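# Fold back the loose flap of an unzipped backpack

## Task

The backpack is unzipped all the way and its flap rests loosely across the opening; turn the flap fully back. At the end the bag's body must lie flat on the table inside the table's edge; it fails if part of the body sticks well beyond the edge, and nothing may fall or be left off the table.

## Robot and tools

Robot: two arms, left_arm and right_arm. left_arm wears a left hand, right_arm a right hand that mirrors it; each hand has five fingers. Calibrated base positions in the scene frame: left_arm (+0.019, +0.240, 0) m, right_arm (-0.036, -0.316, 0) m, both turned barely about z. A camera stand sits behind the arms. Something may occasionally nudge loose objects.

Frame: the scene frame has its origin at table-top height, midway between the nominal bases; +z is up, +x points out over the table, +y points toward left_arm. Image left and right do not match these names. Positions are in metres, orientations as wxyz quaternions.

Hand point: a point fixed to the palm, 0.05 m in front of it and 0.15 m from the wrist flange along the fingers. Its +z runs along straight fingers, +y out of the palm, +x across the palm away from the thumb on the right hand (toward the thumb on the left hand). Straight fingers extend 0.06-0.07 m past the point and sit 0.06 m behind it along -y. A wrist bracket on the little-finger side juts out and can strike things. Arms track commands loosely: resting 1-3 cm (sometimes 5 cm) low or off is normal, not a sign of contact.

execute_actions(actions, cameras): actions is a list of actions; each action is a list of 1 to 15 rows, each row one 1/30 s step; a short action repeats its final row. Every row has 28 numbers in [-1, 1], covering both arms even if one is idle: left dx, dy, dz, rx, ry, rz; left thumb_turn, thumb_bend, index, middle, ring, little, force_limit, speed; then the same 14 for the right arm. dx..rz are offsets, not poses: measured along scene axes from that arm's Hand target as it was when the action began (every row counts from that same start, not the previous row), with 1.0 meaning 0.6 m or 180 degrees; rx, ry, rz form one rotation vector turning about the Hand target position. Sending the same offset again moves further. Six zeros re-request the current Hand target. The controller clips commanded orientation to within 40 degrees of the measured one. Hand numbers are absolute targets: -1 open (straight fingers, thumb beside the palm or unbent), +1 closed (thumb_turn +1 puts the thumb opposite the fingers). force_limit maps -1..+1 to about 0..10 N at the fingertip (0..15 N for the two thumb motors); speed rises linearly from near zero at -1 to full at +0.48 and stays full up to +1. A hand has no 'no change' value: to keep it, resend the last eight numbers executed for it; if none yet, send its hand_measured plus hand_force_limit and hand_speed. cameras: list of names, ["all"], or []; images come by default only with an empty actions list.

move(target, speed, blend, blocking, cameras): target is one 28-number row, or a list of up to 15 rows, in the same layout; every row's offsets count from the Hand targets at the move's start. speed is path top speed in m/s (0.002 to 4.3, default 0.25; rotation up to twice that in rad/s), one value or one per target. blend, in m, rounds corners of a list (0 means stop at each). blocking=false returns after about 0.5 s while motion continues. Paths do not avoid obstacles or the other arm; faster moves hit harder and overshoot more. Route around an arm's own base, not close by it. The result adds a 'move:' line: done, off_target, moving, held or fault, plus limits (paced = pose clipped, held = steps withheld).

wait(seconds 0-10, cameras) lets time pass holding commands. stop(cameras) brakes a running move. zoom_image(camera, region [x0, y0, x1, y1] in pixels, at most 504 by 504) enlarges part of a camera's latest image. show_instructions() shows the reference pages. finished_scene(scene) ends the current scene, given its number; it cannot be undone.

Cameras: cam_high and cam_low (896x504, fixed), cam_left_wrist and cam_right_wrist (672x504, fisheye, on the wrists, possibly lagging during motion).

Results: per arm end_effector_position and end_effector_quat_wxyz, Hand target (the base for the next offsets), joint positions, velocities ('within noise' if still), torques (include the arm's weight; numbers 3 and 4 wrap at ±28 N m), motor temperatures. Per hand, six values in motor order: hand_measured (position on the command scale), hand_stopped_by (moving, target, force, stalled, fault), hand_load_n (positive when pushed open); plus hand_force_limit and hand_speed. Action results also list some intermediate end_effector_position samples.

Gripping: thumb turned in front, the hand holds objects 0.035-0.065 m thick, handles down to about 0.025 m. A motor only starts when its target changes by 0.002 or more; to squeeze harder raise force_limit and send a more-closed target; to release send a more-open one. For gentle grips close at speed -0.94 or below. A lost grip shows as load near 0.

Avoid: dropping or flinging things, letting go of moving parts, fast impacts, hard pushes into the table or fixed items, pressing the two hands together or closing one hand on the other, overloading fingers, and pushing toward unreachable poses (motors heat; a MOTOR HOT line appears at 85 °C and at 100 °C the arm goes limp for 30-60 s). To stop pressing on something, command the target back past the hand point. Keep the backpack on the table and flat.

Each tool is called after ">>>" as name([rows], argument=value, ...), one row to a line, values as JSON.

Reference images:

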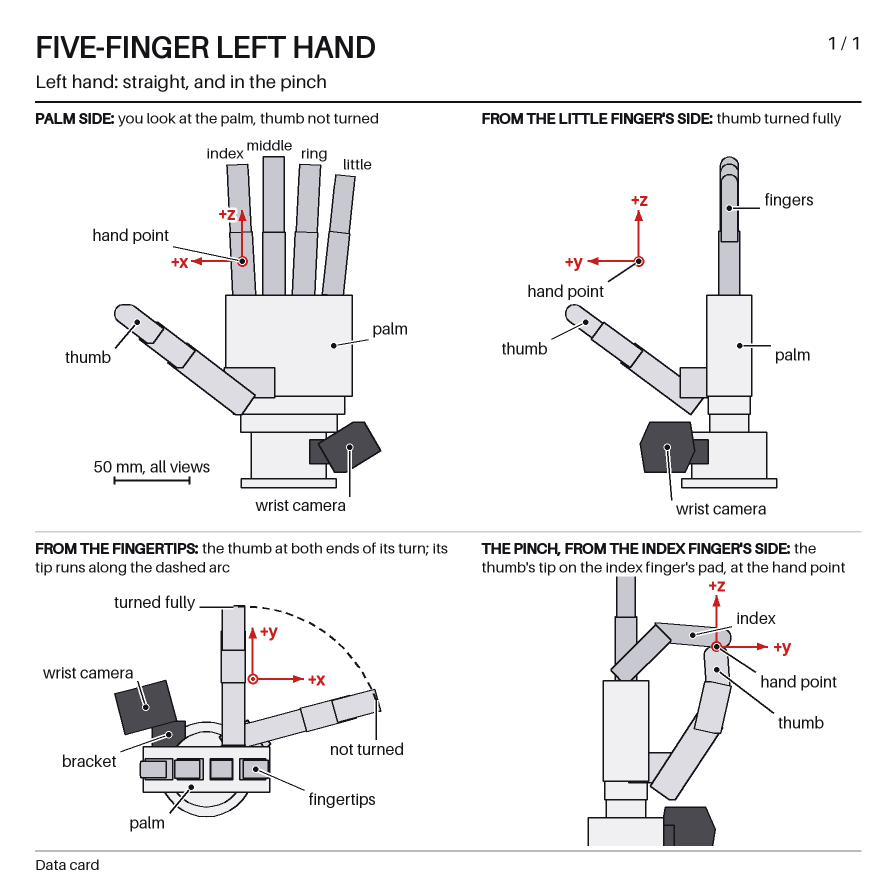

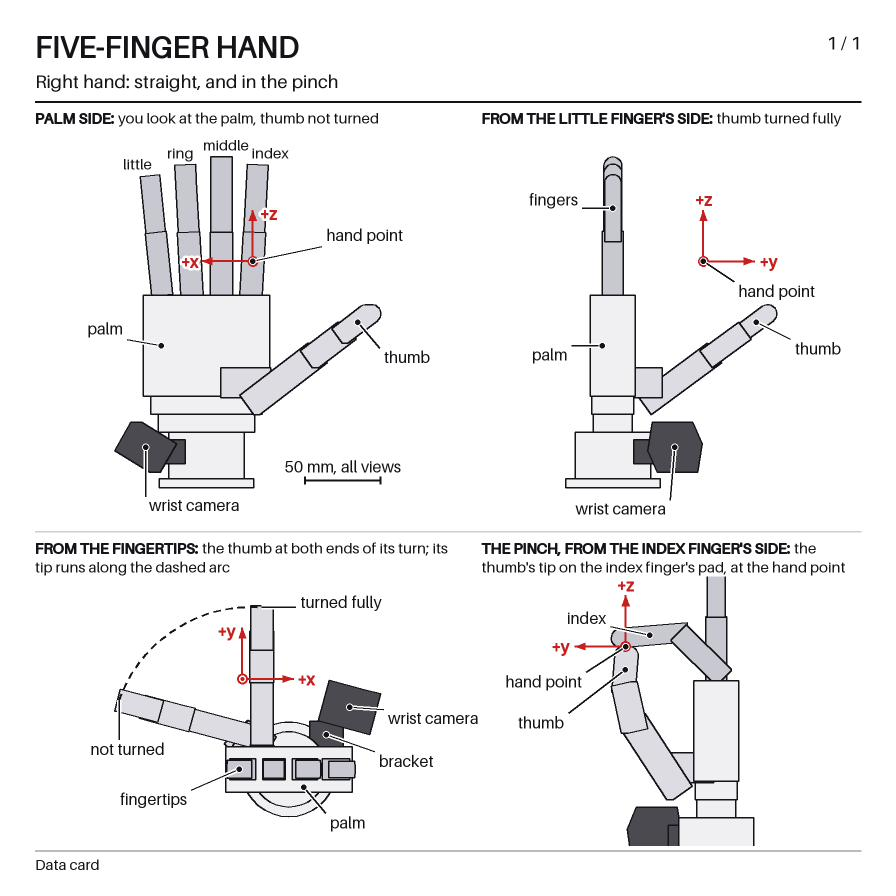

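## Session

>>> execute_actions(actions=[])

>>> zoom_image(camera="cam_high", region=[330, 80, 560, 310])

Scene clock: 0.00 s.
left_arm: end_effector_position=(+0.7493, +0.2070, +0.3942) hand_measured=(-1.000, -1.000, -1.000, -1.000, -1.000, -1.000) hand_load_n=(+0.0, +0.0, +0.0, +0.0, +0.0, +0.0) hand_stopped_by=(target, target, target, target, target, target) hand_force_limit=0.00 hand_speed=-0.80 end_effector_quat_wxyz=(+0.101, -0.231, +0.748, -0.613) | right_arm: end_effector_position=(+0.6499, -0.4890, +0.1351) hand_measured=(-1.000, -1.000, -1.000, -1.000, -1.000, -1.000) hand_load_n=(+0.0, +0.0, +0.0, +0.0, +0.0, +0.0) hand_stopped_by=(target, target, target, target, target, target) hand_force_limit=0.00 hand_speed=-0.80 end_effector_quat_wxyz=(+0.241, +0.767, -0.556, +0.209)
Joint positions: left_arm=[0.221 2.162 2.524 -1.104 1.229 0.577] | right_arm=[-0.048 2.448 2.587 -1.58 0.638 -0.443]
Joint velocities: within noise
Joint torques (N m): no reading
Motor temperatures (°C): left_arm=[24 24 26 23 21 21] | right_arm=[25 23 28 22 24 22]
Heat: left arm: hottest elbow 26 °C; right arm: hottest elbow 28 °C.
Hand target: left_arm +0.7525, +0.2077, +0.3954; +0.106, -0.227, +0.749, -0.614 | right_arm +0.6545, -0.4894, +0.1423; +0.235, +0.764, -0.559, +0.219
camera_calibration:
cam_left_wrist: T_world_to_cam=[[0.0157194, -0.291787, 0.956354, -0.323861], [-0.998037, 0.0534118, 0.0327006, 0.727543], [-0.0606222, -0.954991, -0.290375, 0.468719], [0, 0, 0, 1]] pos_world=[0.75962, 0.314264, 0.422039]
cam_right_wrist: T_world_to_cam=[[-0.838201, -0.48622, 0.247, 0.281174], [-0.505288, 0.862797, -0.0162924, 0.750622], [-0.205189, -0.138462, -0.968878, 0.305601], [0, 0, 0, 1]] pos_world=[0.677667, -0.468608, 0.238869]

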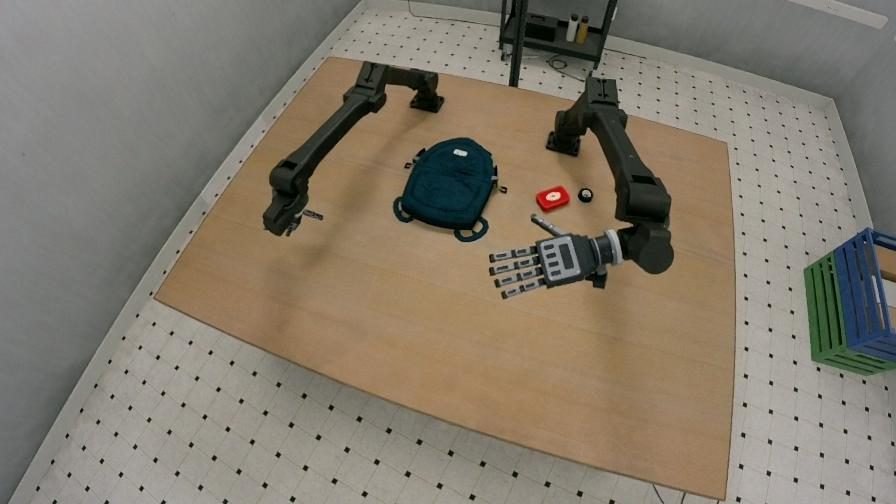

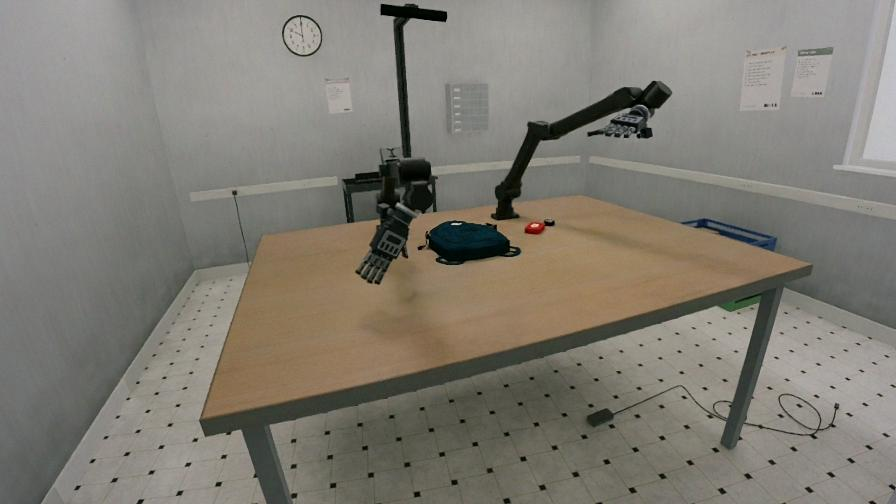

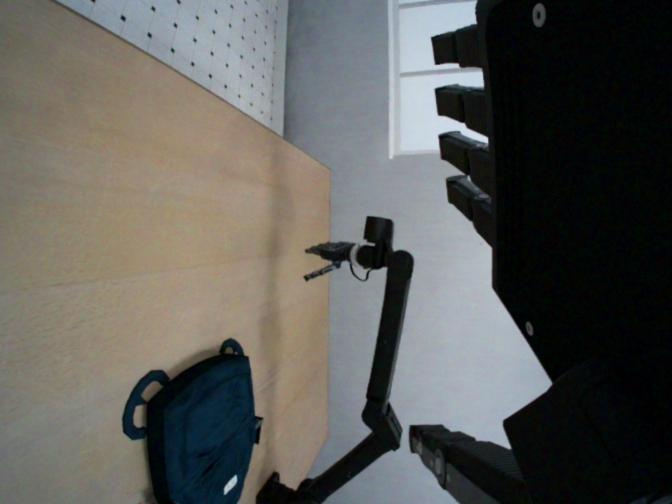

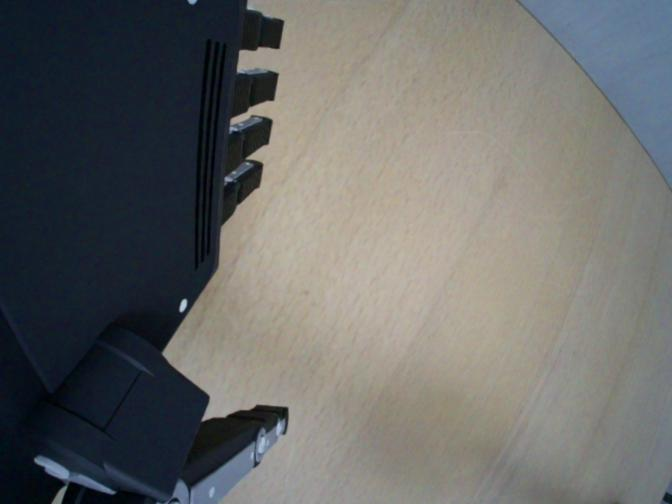

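Scaled by 2.191 from the camera's 896x504 image, which has a finer 1280x720 frame.

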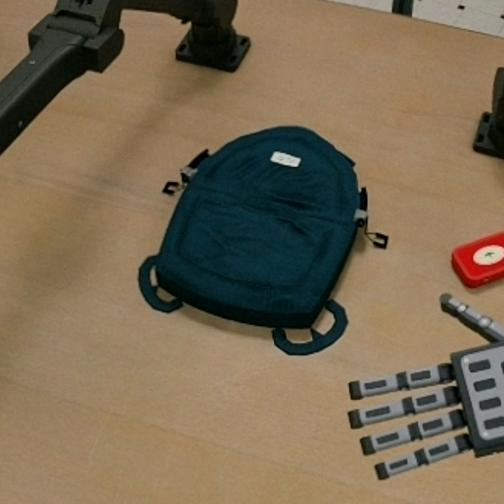

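>>> move(target=[-0.833,-0.367,-0.2,0.02,-0.038,0.2605,1,-0.3,-1,-1,-1,-1,0,0,0,0,0,0,0,0,-1,-1,-1,-1,-1,-1,0,-0.8], speed=0.35, cameras=["cam_left_wrist"])

Scene clock: 17.37 s.
left_arm: end_effector_position=(+0.2565, -0.0074, +0.2738) hand_measured=(+1.000, -0.300, -1.000, -1.000, -1.000, -1.000) hand_load_n=(+0.0, +0.0, +0.0, +0.0, +0.0, +0.0) hand_stopped_by=(target, target, target, target, target, target) hand_force_limit=0.00 hand_speed=0.00 end_effector_quat_wxyz=(+0.397, -0.467, +0.605, -0.508) | right_arm: end_effector_position=(+0.6499, -0.4890, +0.1351) hand_measured=(-1.000, -1.000, -1.000, -1.000, -1.000, -1.000) hand_load_n=(+0.0, +0.0, +0.0, +0.0, +0.0, +0.0) hand_stopped_by=(target, target, target, target, target, target) hand_force_limit=0.00 hand_speed=-0.80 end_effector_quat_wxyz=(+0.241, +0.767, -0.556, +0.209)
Joint positions: left_arm=[-1.17 0.544 0.549 -0.286 -0.918 -0.219] | right_arm=[-0.048 2.448 2.587 -1.58 0.638 -0.443]
Joint torques (N m): left_arm=[-1.03 -0.62 10.1 0.92 -0.31 -0.19] | right_arm=[1.03 -21.36 10.35 0.38 0.46 -0.01]
Heat: left arm: hottest elbow 27 °C; right arm: hottest elbow 31 °C.
Hand target: left_arm +0.2526, -0.0125, +0.2754; +0.391, -0.467, +0.608, -0.510 | right_arm +0.6545, -0.4894, +0.1423; +0.235, +0.764, -0.559, +0.219
Off the commanded pose: left_arm 0.007 m, 1 deg | right_arm 0.009 m, 1 deg.
move: done
camera_calibration:
cam_left_wrist: T_world_to_cam=[[0.137039, -0.298311, 0.94458, -0.291526], [-0.708277, -0.696155, -0.117099, 0.21216], [0.692505, -0.652977, -0.306688, 0.0127206], [0, 0, 0, 1]] pos_world=[0.18141, 0.0690369, 0.304115]
Images, in order (width x height): cam_left_wrist 672x504.

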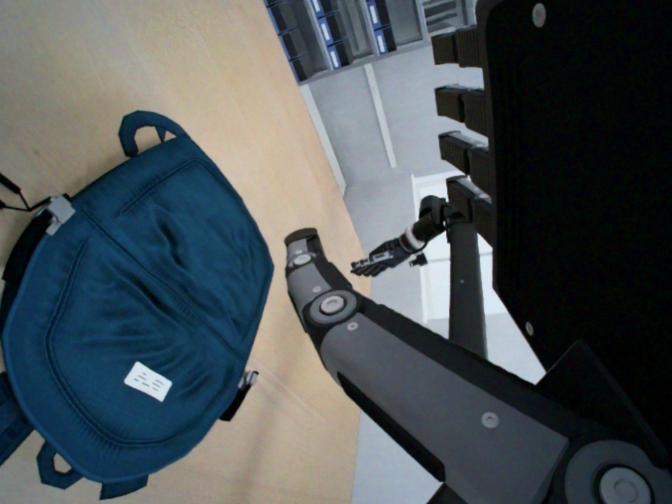

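>>> move([
  [-0.213,-0.154,-0.176,0,0,0,1,-0.3,-1,-1,-1,-1,0,0,0,0,0,0,0,0,-1,-1,-1,-1,-1,-1,0,-0.8],
  [-0.201,-0.158,-0.367,0,0,0,1,-0.3,-1,-1,-1,-1,0,0,0,0,0,0,0,0,-1,-1,-1,-1,-1,-1,0,-0.8],
], speed=[0.25,0.15], blend=[0.03,0], cameras=["cam_left_wrist"])

>>> zoom_image(camera="cam_left_wrist", region=[200, 30, 450, 330])

Scene clock: 33.37 s.
left_arm: end_effector_position=(+0.1281, -0.1059, +0.0569) hand_measured=(+1.000, -0.300, -1.000, -1.000, -1.000, -1.000) hand_load_n=(+0.0, +0.0, +0.0, +0.0, +0.0, +0.0) hand_stopped_by=(target, target, target, target, target, target) hand_force_limit=0.00 hand_speed=0.00 end_effector_quat_wxyz=(+0.386, -0.462, +0.611, -0.514) | right_arm: end_effector_position=(+0.6499, -0.4890, +0.1351) hand_measured=(-1.000, -1.000, -1.000, -1.000, -1.000, -1.000) hand_load_n=(+0.0, +0.0, +0.0, +0.0, +0.0, +0.0) hand_stopped_by=(target, target, target, target, target, target) hand_force_limit=0.00 hand_speed=-0.80 end_effector_quat_wxyz=(+0.241, +0.767, -0.556, +0.209)
Joint positions: left_arm=[-1.761 1.343 0.454 -0.287 -1.382 -1.172] | right_arm=[-0.048 2.448 2.587 -1.58 0.638 -0.443]
Joint torques (N m): left_arm=[1.08 -6.07 6.32 -0.08 -0.81 -0.18] | right_arm=[1.03 -21.42 10.33 0.38 0.46 -0.01]
Motor temperatures (°C): left_arm=[24 25 28 23 21 21] | right_arm=[24 26 33 22 24 22]
Heat: left arm: hottest elbow 28 °C; right arm: hottest elbow 33 °C.
Hand target: left_arm +0.1320, -0.1075, +0.0554; +0.391, -0.467, +0.608, -0.510 | right_arm +0.6545, -0.4894, +0.1423; +0.235, +0.764, -0.559, +0.219
Off the commanded pose: left_arm 0.005 m, 1 deg | right_arm 0.009 m, 1 deg.
move: done
camera_calibration:
cam_left_wrist: T_world_to_cam=[[0.135203, -0.295591, 0.945699, -0.0979126], [-0.728788, -0.676297, -0.107193, 0.0314709], [0.671258, -0.674721, -0.306861, -0.0288626], [0, 0, 0, 1]] pos_world=[0.055548, -0.0271326, 0.0871125]
Images, in order (width x height): cam_left_wrist 672x504.

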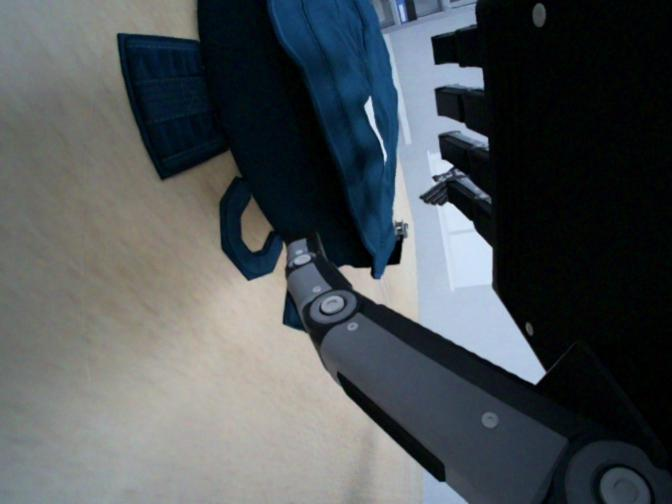

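Scaled by 1.680 from the camera's 672x504 image, which has a finer 960x720 frame.

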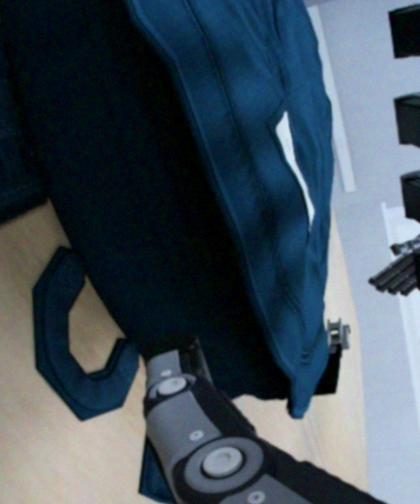

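>>> move([
  [0.064,-0.015,0.004,0,0,0,1,-0.26,-1,-1,-1,-1,0,0,0,0,0,0,0,0,-1,-1,-1,-1,-1,-1,0,-0.8],
  [0.066,-0.015,0.008,0,0,0,1,0.1,-1,-1,-1,-1,0,-0.1,0,0,0,0,0,0,-1,-1,-1,-1,-1,-1,0,-0.8],
  [0.11,-0.025,0.045,0,0,0,1,0.1,-1,-1,-1,-1,0,-0.1,0,0,0,0,0,0,-1,-1,-1,-1,-1,-1,0,-0.8],
], speed=0.09, cameras=["cam_left_wrist"])

Scene clock: 43.43 s.
left_arm: end_effector_position=(+0.1914, -0.1245, +0.0790) hand_measured=(+1.000, +0.100, -1.000, -1.000, -1.000, -1.000) hand_load_n=(+0.0, +1.0, +0.0, +0.0, +0.0, +0.0) hand_stopped_by=(target, target, target, target, target, target) hand_force_limit=0.00 hand_speed=-0.10 end_effector_quat_wxyz=(+0.390, -0.462, +0.614, -0.508) | right_arm: end_effector_position=(+0.6499, -0.4890, +0.1351) hand_measured=(-1.000, -1.000, -1.000, -1.000, -1.000, -1.000) hand_load_n=(+0.0, +0.0, +0.0, +0.0, +0.0, +0.0) hand_stopped_by=(target, target, target, target, target, target) hand_force_limit=0.00 hand_speed=-0.80 end_effector_quat_wxyz=(+0.241, +0.767, -0.556, +0.209)
Joint positions: left_arm=[-1.528 1.308 0.399 0.354 -1.223 -0.519] | right_arm=[-0.048 2.448 2.587 -1.58 0.638 -0.443]
Joint torques (N m): left_arm=[1.49 -7.88 5.52 1.92 -0.32 0.08] | right_arm=[1.03 -21.42 10.33 0.39 0.47 -0.01]
Heat: left arm: hottest elbow 28 °C; right arm: hottest elbow 34 °C.
Hand target: left_arm +0.1981, -0.1224, +0.0824; +0.391, -0.467, +0.607, -0.510 | right_arm +0.6545, -0.4894, +0.1423; +0.235, +0.764, -0.559, +0.219
Off the commanded pose: left_arm 0.008 m, 1 deg | right_arm 0.009 m, 1 deg.
move: done; target 2's new numbers were sent with left_arm's hand 0.011 m and 1 deg from that target
camera_calibration:
cam_left_wrist: T_world_to_cam=[[0.139654, -0.306874, 0.941448, -0.134748], [-0.725532, -0.678744, -0.113619, 0.0669876], [0.673869, -0.667184, -0.317436, -0.075886], [0, 0, 0, 1]] pos_world=[0.118557, -0.046513, 0.11038]
Images, in order (width x height): cam_left_wrist 672x504.

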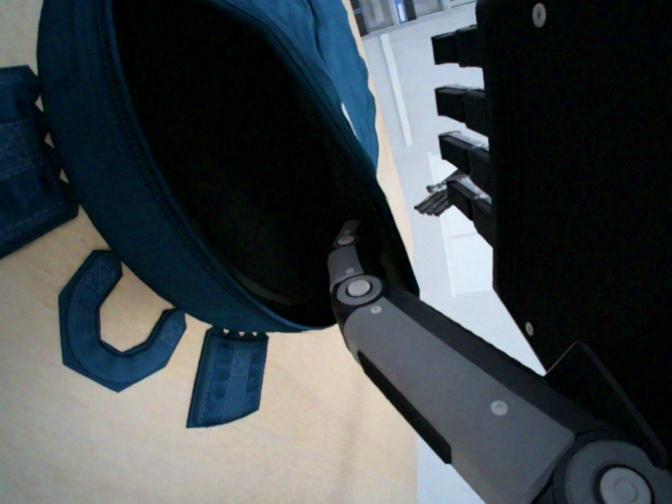

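>>> move([
  [0.045,0,0.038,0.014,0.054,0,1,0.1,-1,-1,-1,-1,0,-0.1,0,0,0,0,0,0,-1,-1,-1,-1,-1,-1,0,-0.8],
  [0.082,0,0.101,0.036,0.134,0,1,0.1,-1,-1,-1,-1,0,-0.1,0,0,0,0,0,0,-1,-1,-1,-1,-1,-1,0,-0.8],
  [0.162,0,0.134,0.05,0.188,0,1,0.1,-1,-1,-1,-1,0,-0.1,0,0,0,0,0,0,-1,-1,-1,-1,-1,-1,0,-0.8],
], speed=0.12, blend=[0.01,0.01,0], cameras=["cam_left_wrist","cam_low"])

Scene clock: 51.87 s.
left_arm: end_effector_position=(+0.2804, -0.1117, +0.1446) hand_measured=(+1.000, +0.100, -1.000, -1.000, -1.000, -1.000) hand_load_n=(+0.0, +0.5, +0.0, +0.0, +0.0, +0.0) hand_stopped_by=(target, target, target, target, target, target) hand_force_limit=0.00 hand_speed=-0.10 end_effector_quat_wxyz=(+0.231, -0.562, +0.737, -0.295) | right_arm: end_effector_position=(+0.6499, -0.4890, +0.1351) hand_measured=(-1.000, -1.000, -1.000, -1.000, -1.000, -1.000) hand_load_n=(+0.0, +0.0, +0.0, +0.0, +0.0, +0.0) hand_stopped_by=(target, target, target, target, target, target) hand_force_limit=0.00 hand_speed=-0.80 end_effector_quat_wxyz=(+0.241, +0.767, -0.556, +0.209)
Joint positions: left_arm=[-1.01 1.191 0.871 -0.644 -0.505 -0.597] | right_arm=[-0.048 2.448 2.587 -1.58 0.638 -0.443]
Joint torques (N m): left_arm=[1.49 -7.47 13.03 0.57 -0.24 0.1] | right_arm=[1.03 -21.36 10.33 0.36 0.46 -0.01]
Heat: left arm: hottest elbow 29 °C; right arm: hottest elbow 35 °C.
Hand target: left_arm +0.2953, -0.1225, +0.1629; +0.233, -0.563, +0.732, -0.304 | right_arm +0.6545, -0.4894, +0.1423; +0.235, +0.764, -0.559, +0.219
Off the commanded pose: left_arm 0.026 m, 1 deg | right_arm 0.009 m, 1 deg.
move: off_target (left_arm)
camera_calibration:
cam_left_wrist: T_world_to_cam=[[0.634903, -0.435088, 0.638433, -0.314418], [-0.686192, -0.697287, 0.207201, 0.0881405], [0.35502, -0.56964, -0.741263, 0.0550959], [0, 0, 0, 1]] pos_world=[0.240546, -0.0439555, 0.223312]
Images, in order (width x height): cam_low 896x504, cam_left_wrist 672x504.

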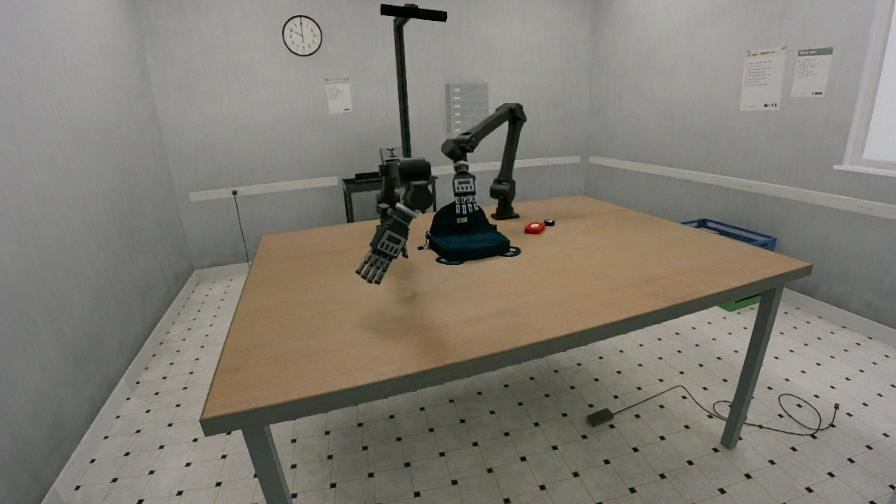

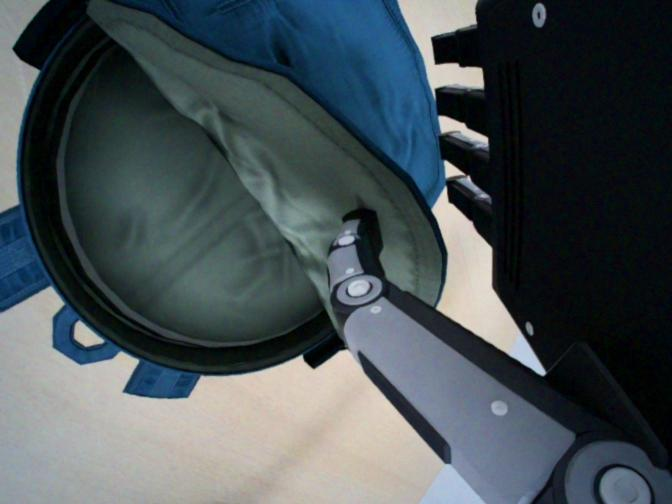

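>>> move([
  [0.13,-0.01,-0.005,0,0,0,1,0.1,-1,-1,-1,-1,0,-0.1,0,0,0,0,0,0,-1,-1,-1,-1,-1,-1,0,-0.8],
  [0.175,-0.015,-0.035,0,0,0,1,0.1,-1,-1,-1,-1,0,-0.1,0,0,0,0,0,0,-1,-1,-1,-1,-1,-1,0,-0.8],
  [0.18,0.0,0.12,0,0,0,1,0.1,-1,-1,-1,-1,0,-0.1,0,0,0,0,0,0,-1,-1,-1,-1,-1,-1,0,-0.8],
  [0.0,0.2,0.2,0,0,0,1,0.1,-1,-1,-1,-1,0,-0.1,0,0,0,0,0,0,-1,-1,-1,-1,-1,-1,0,-0.8],
], speed=[0.12,0.12,0.2,0.3], blend=[0.01,0.01,0.04,0], cameras=["cam_high","cam_low","cam_left_wrist"])

Scene clock: 59.60 s.
left_arm: end_effector_position=(+0.2953, -0.0115, +0.2923) hand_measured=(+1.000, +0.100, -1.000, -1.000, -1.000, -1.000) hand_load_n=(+0.0, +0.0, +0.0, -0.5, -0.5, +0.0) hand_stopped_by=(target, target, target, target, target, target) hand_force_limit=0.00 hand_speed=-0.10 end_effector_quat_wxyz=(+0.230, -0.562, +0.728, -0.319) | right_arm: end_effector_position=(+0.6499, -0.4890, +0.1351) hand_measured=(-1.000, -1.000, -1.000, -1.000, -1.000, -1.000) hand_load_n=(+0.0, +0.0, +0.0, +0.0, +0.0, +0.0) hand_stopped_by=(target, target, target, target, target, target) hand_force_limit=0.00 hand_speed=-0.80 end_effector_quat_wxyz=(+0.241, +0.767, -0.556, +0.209)
Joint positions: left_arm=[-0.772 0.906 1.046 -0.968 -0.355 -0.393] | right_arm=[-0.048 2.448 2.587 -1.58 0.638 -0.443]
Joint torques (N m): left_arm=[1.32 -5.42 7.92 0.75 -0.11 0.12] | right_arm=[1.03 -21.36 10.32 0.39 0.46 -0.01]
Heat: left arm: hottest elbow 30 °C; right arm: hottest elbow 35 °C.
Hand target: left_arm +0.2953, -0.0025, +0.2828; +0.233, -0.563, +0.732, -0.304 | right_arm +0.6545, -0.4894, +0.1423; +0.235, +0.764, -0.559, +0.219
Off the commanded pose: left_arm 0.013 m, 2 deg | right_arm 0.009 m, 1 deg.
move: off_target (left_arm)
camera_calibration:
cam_left_wrist: T_world_to_cam=[[0.614925, -0.408812, 0.674344, -0.378919], [-0.692717, -0.688672, 0.214181, 0.137533], [0.376842, -0.598835, -0.706673, 0.199477], [0, 0, 0, 1]] pos_world=[0.253107, 0.0592626, 0.367029]
Images, in order (width x height): cam_high 896x504, cam_low 896x504, cam_left_wrist 672x504.

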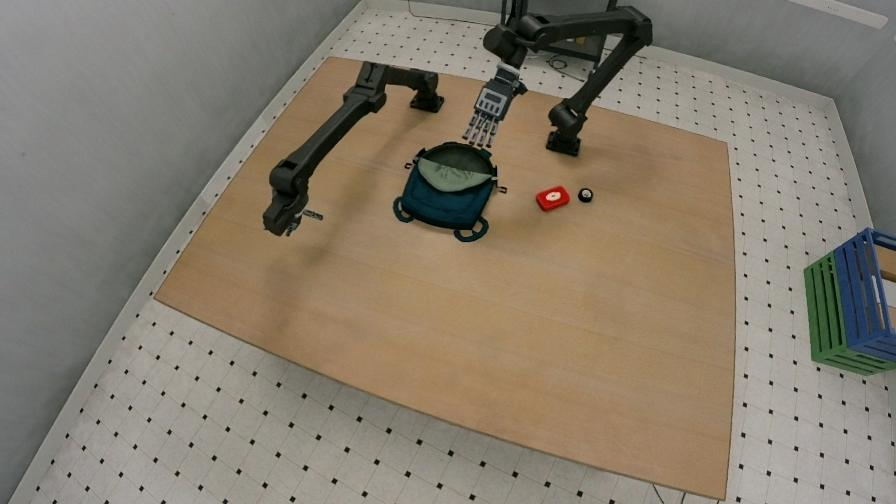

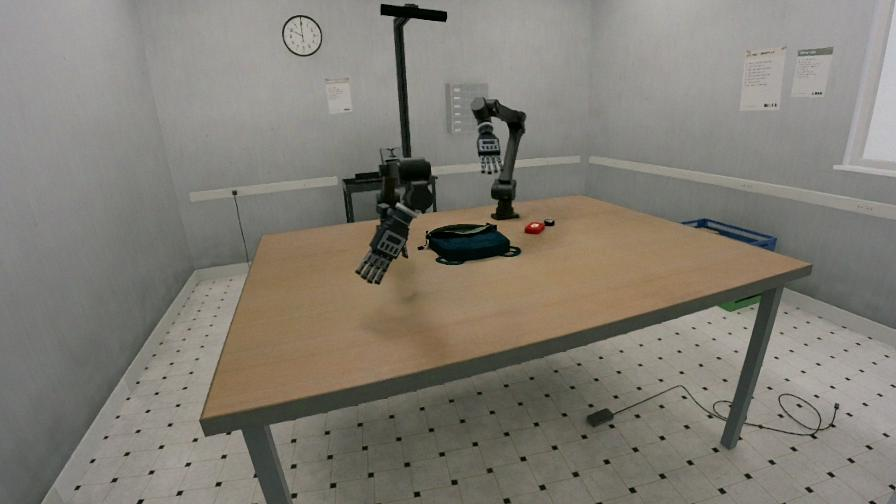

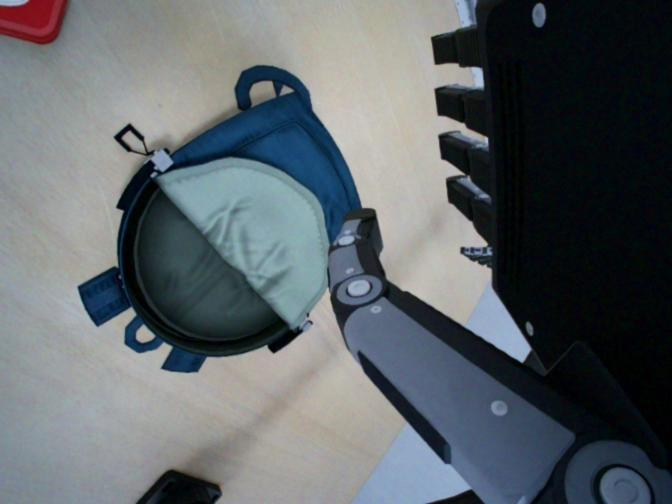

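The flap is folded right back and the bag is lying flat on the table.

>>> finished_scene(scene=2)

The scene is finished: the task was done.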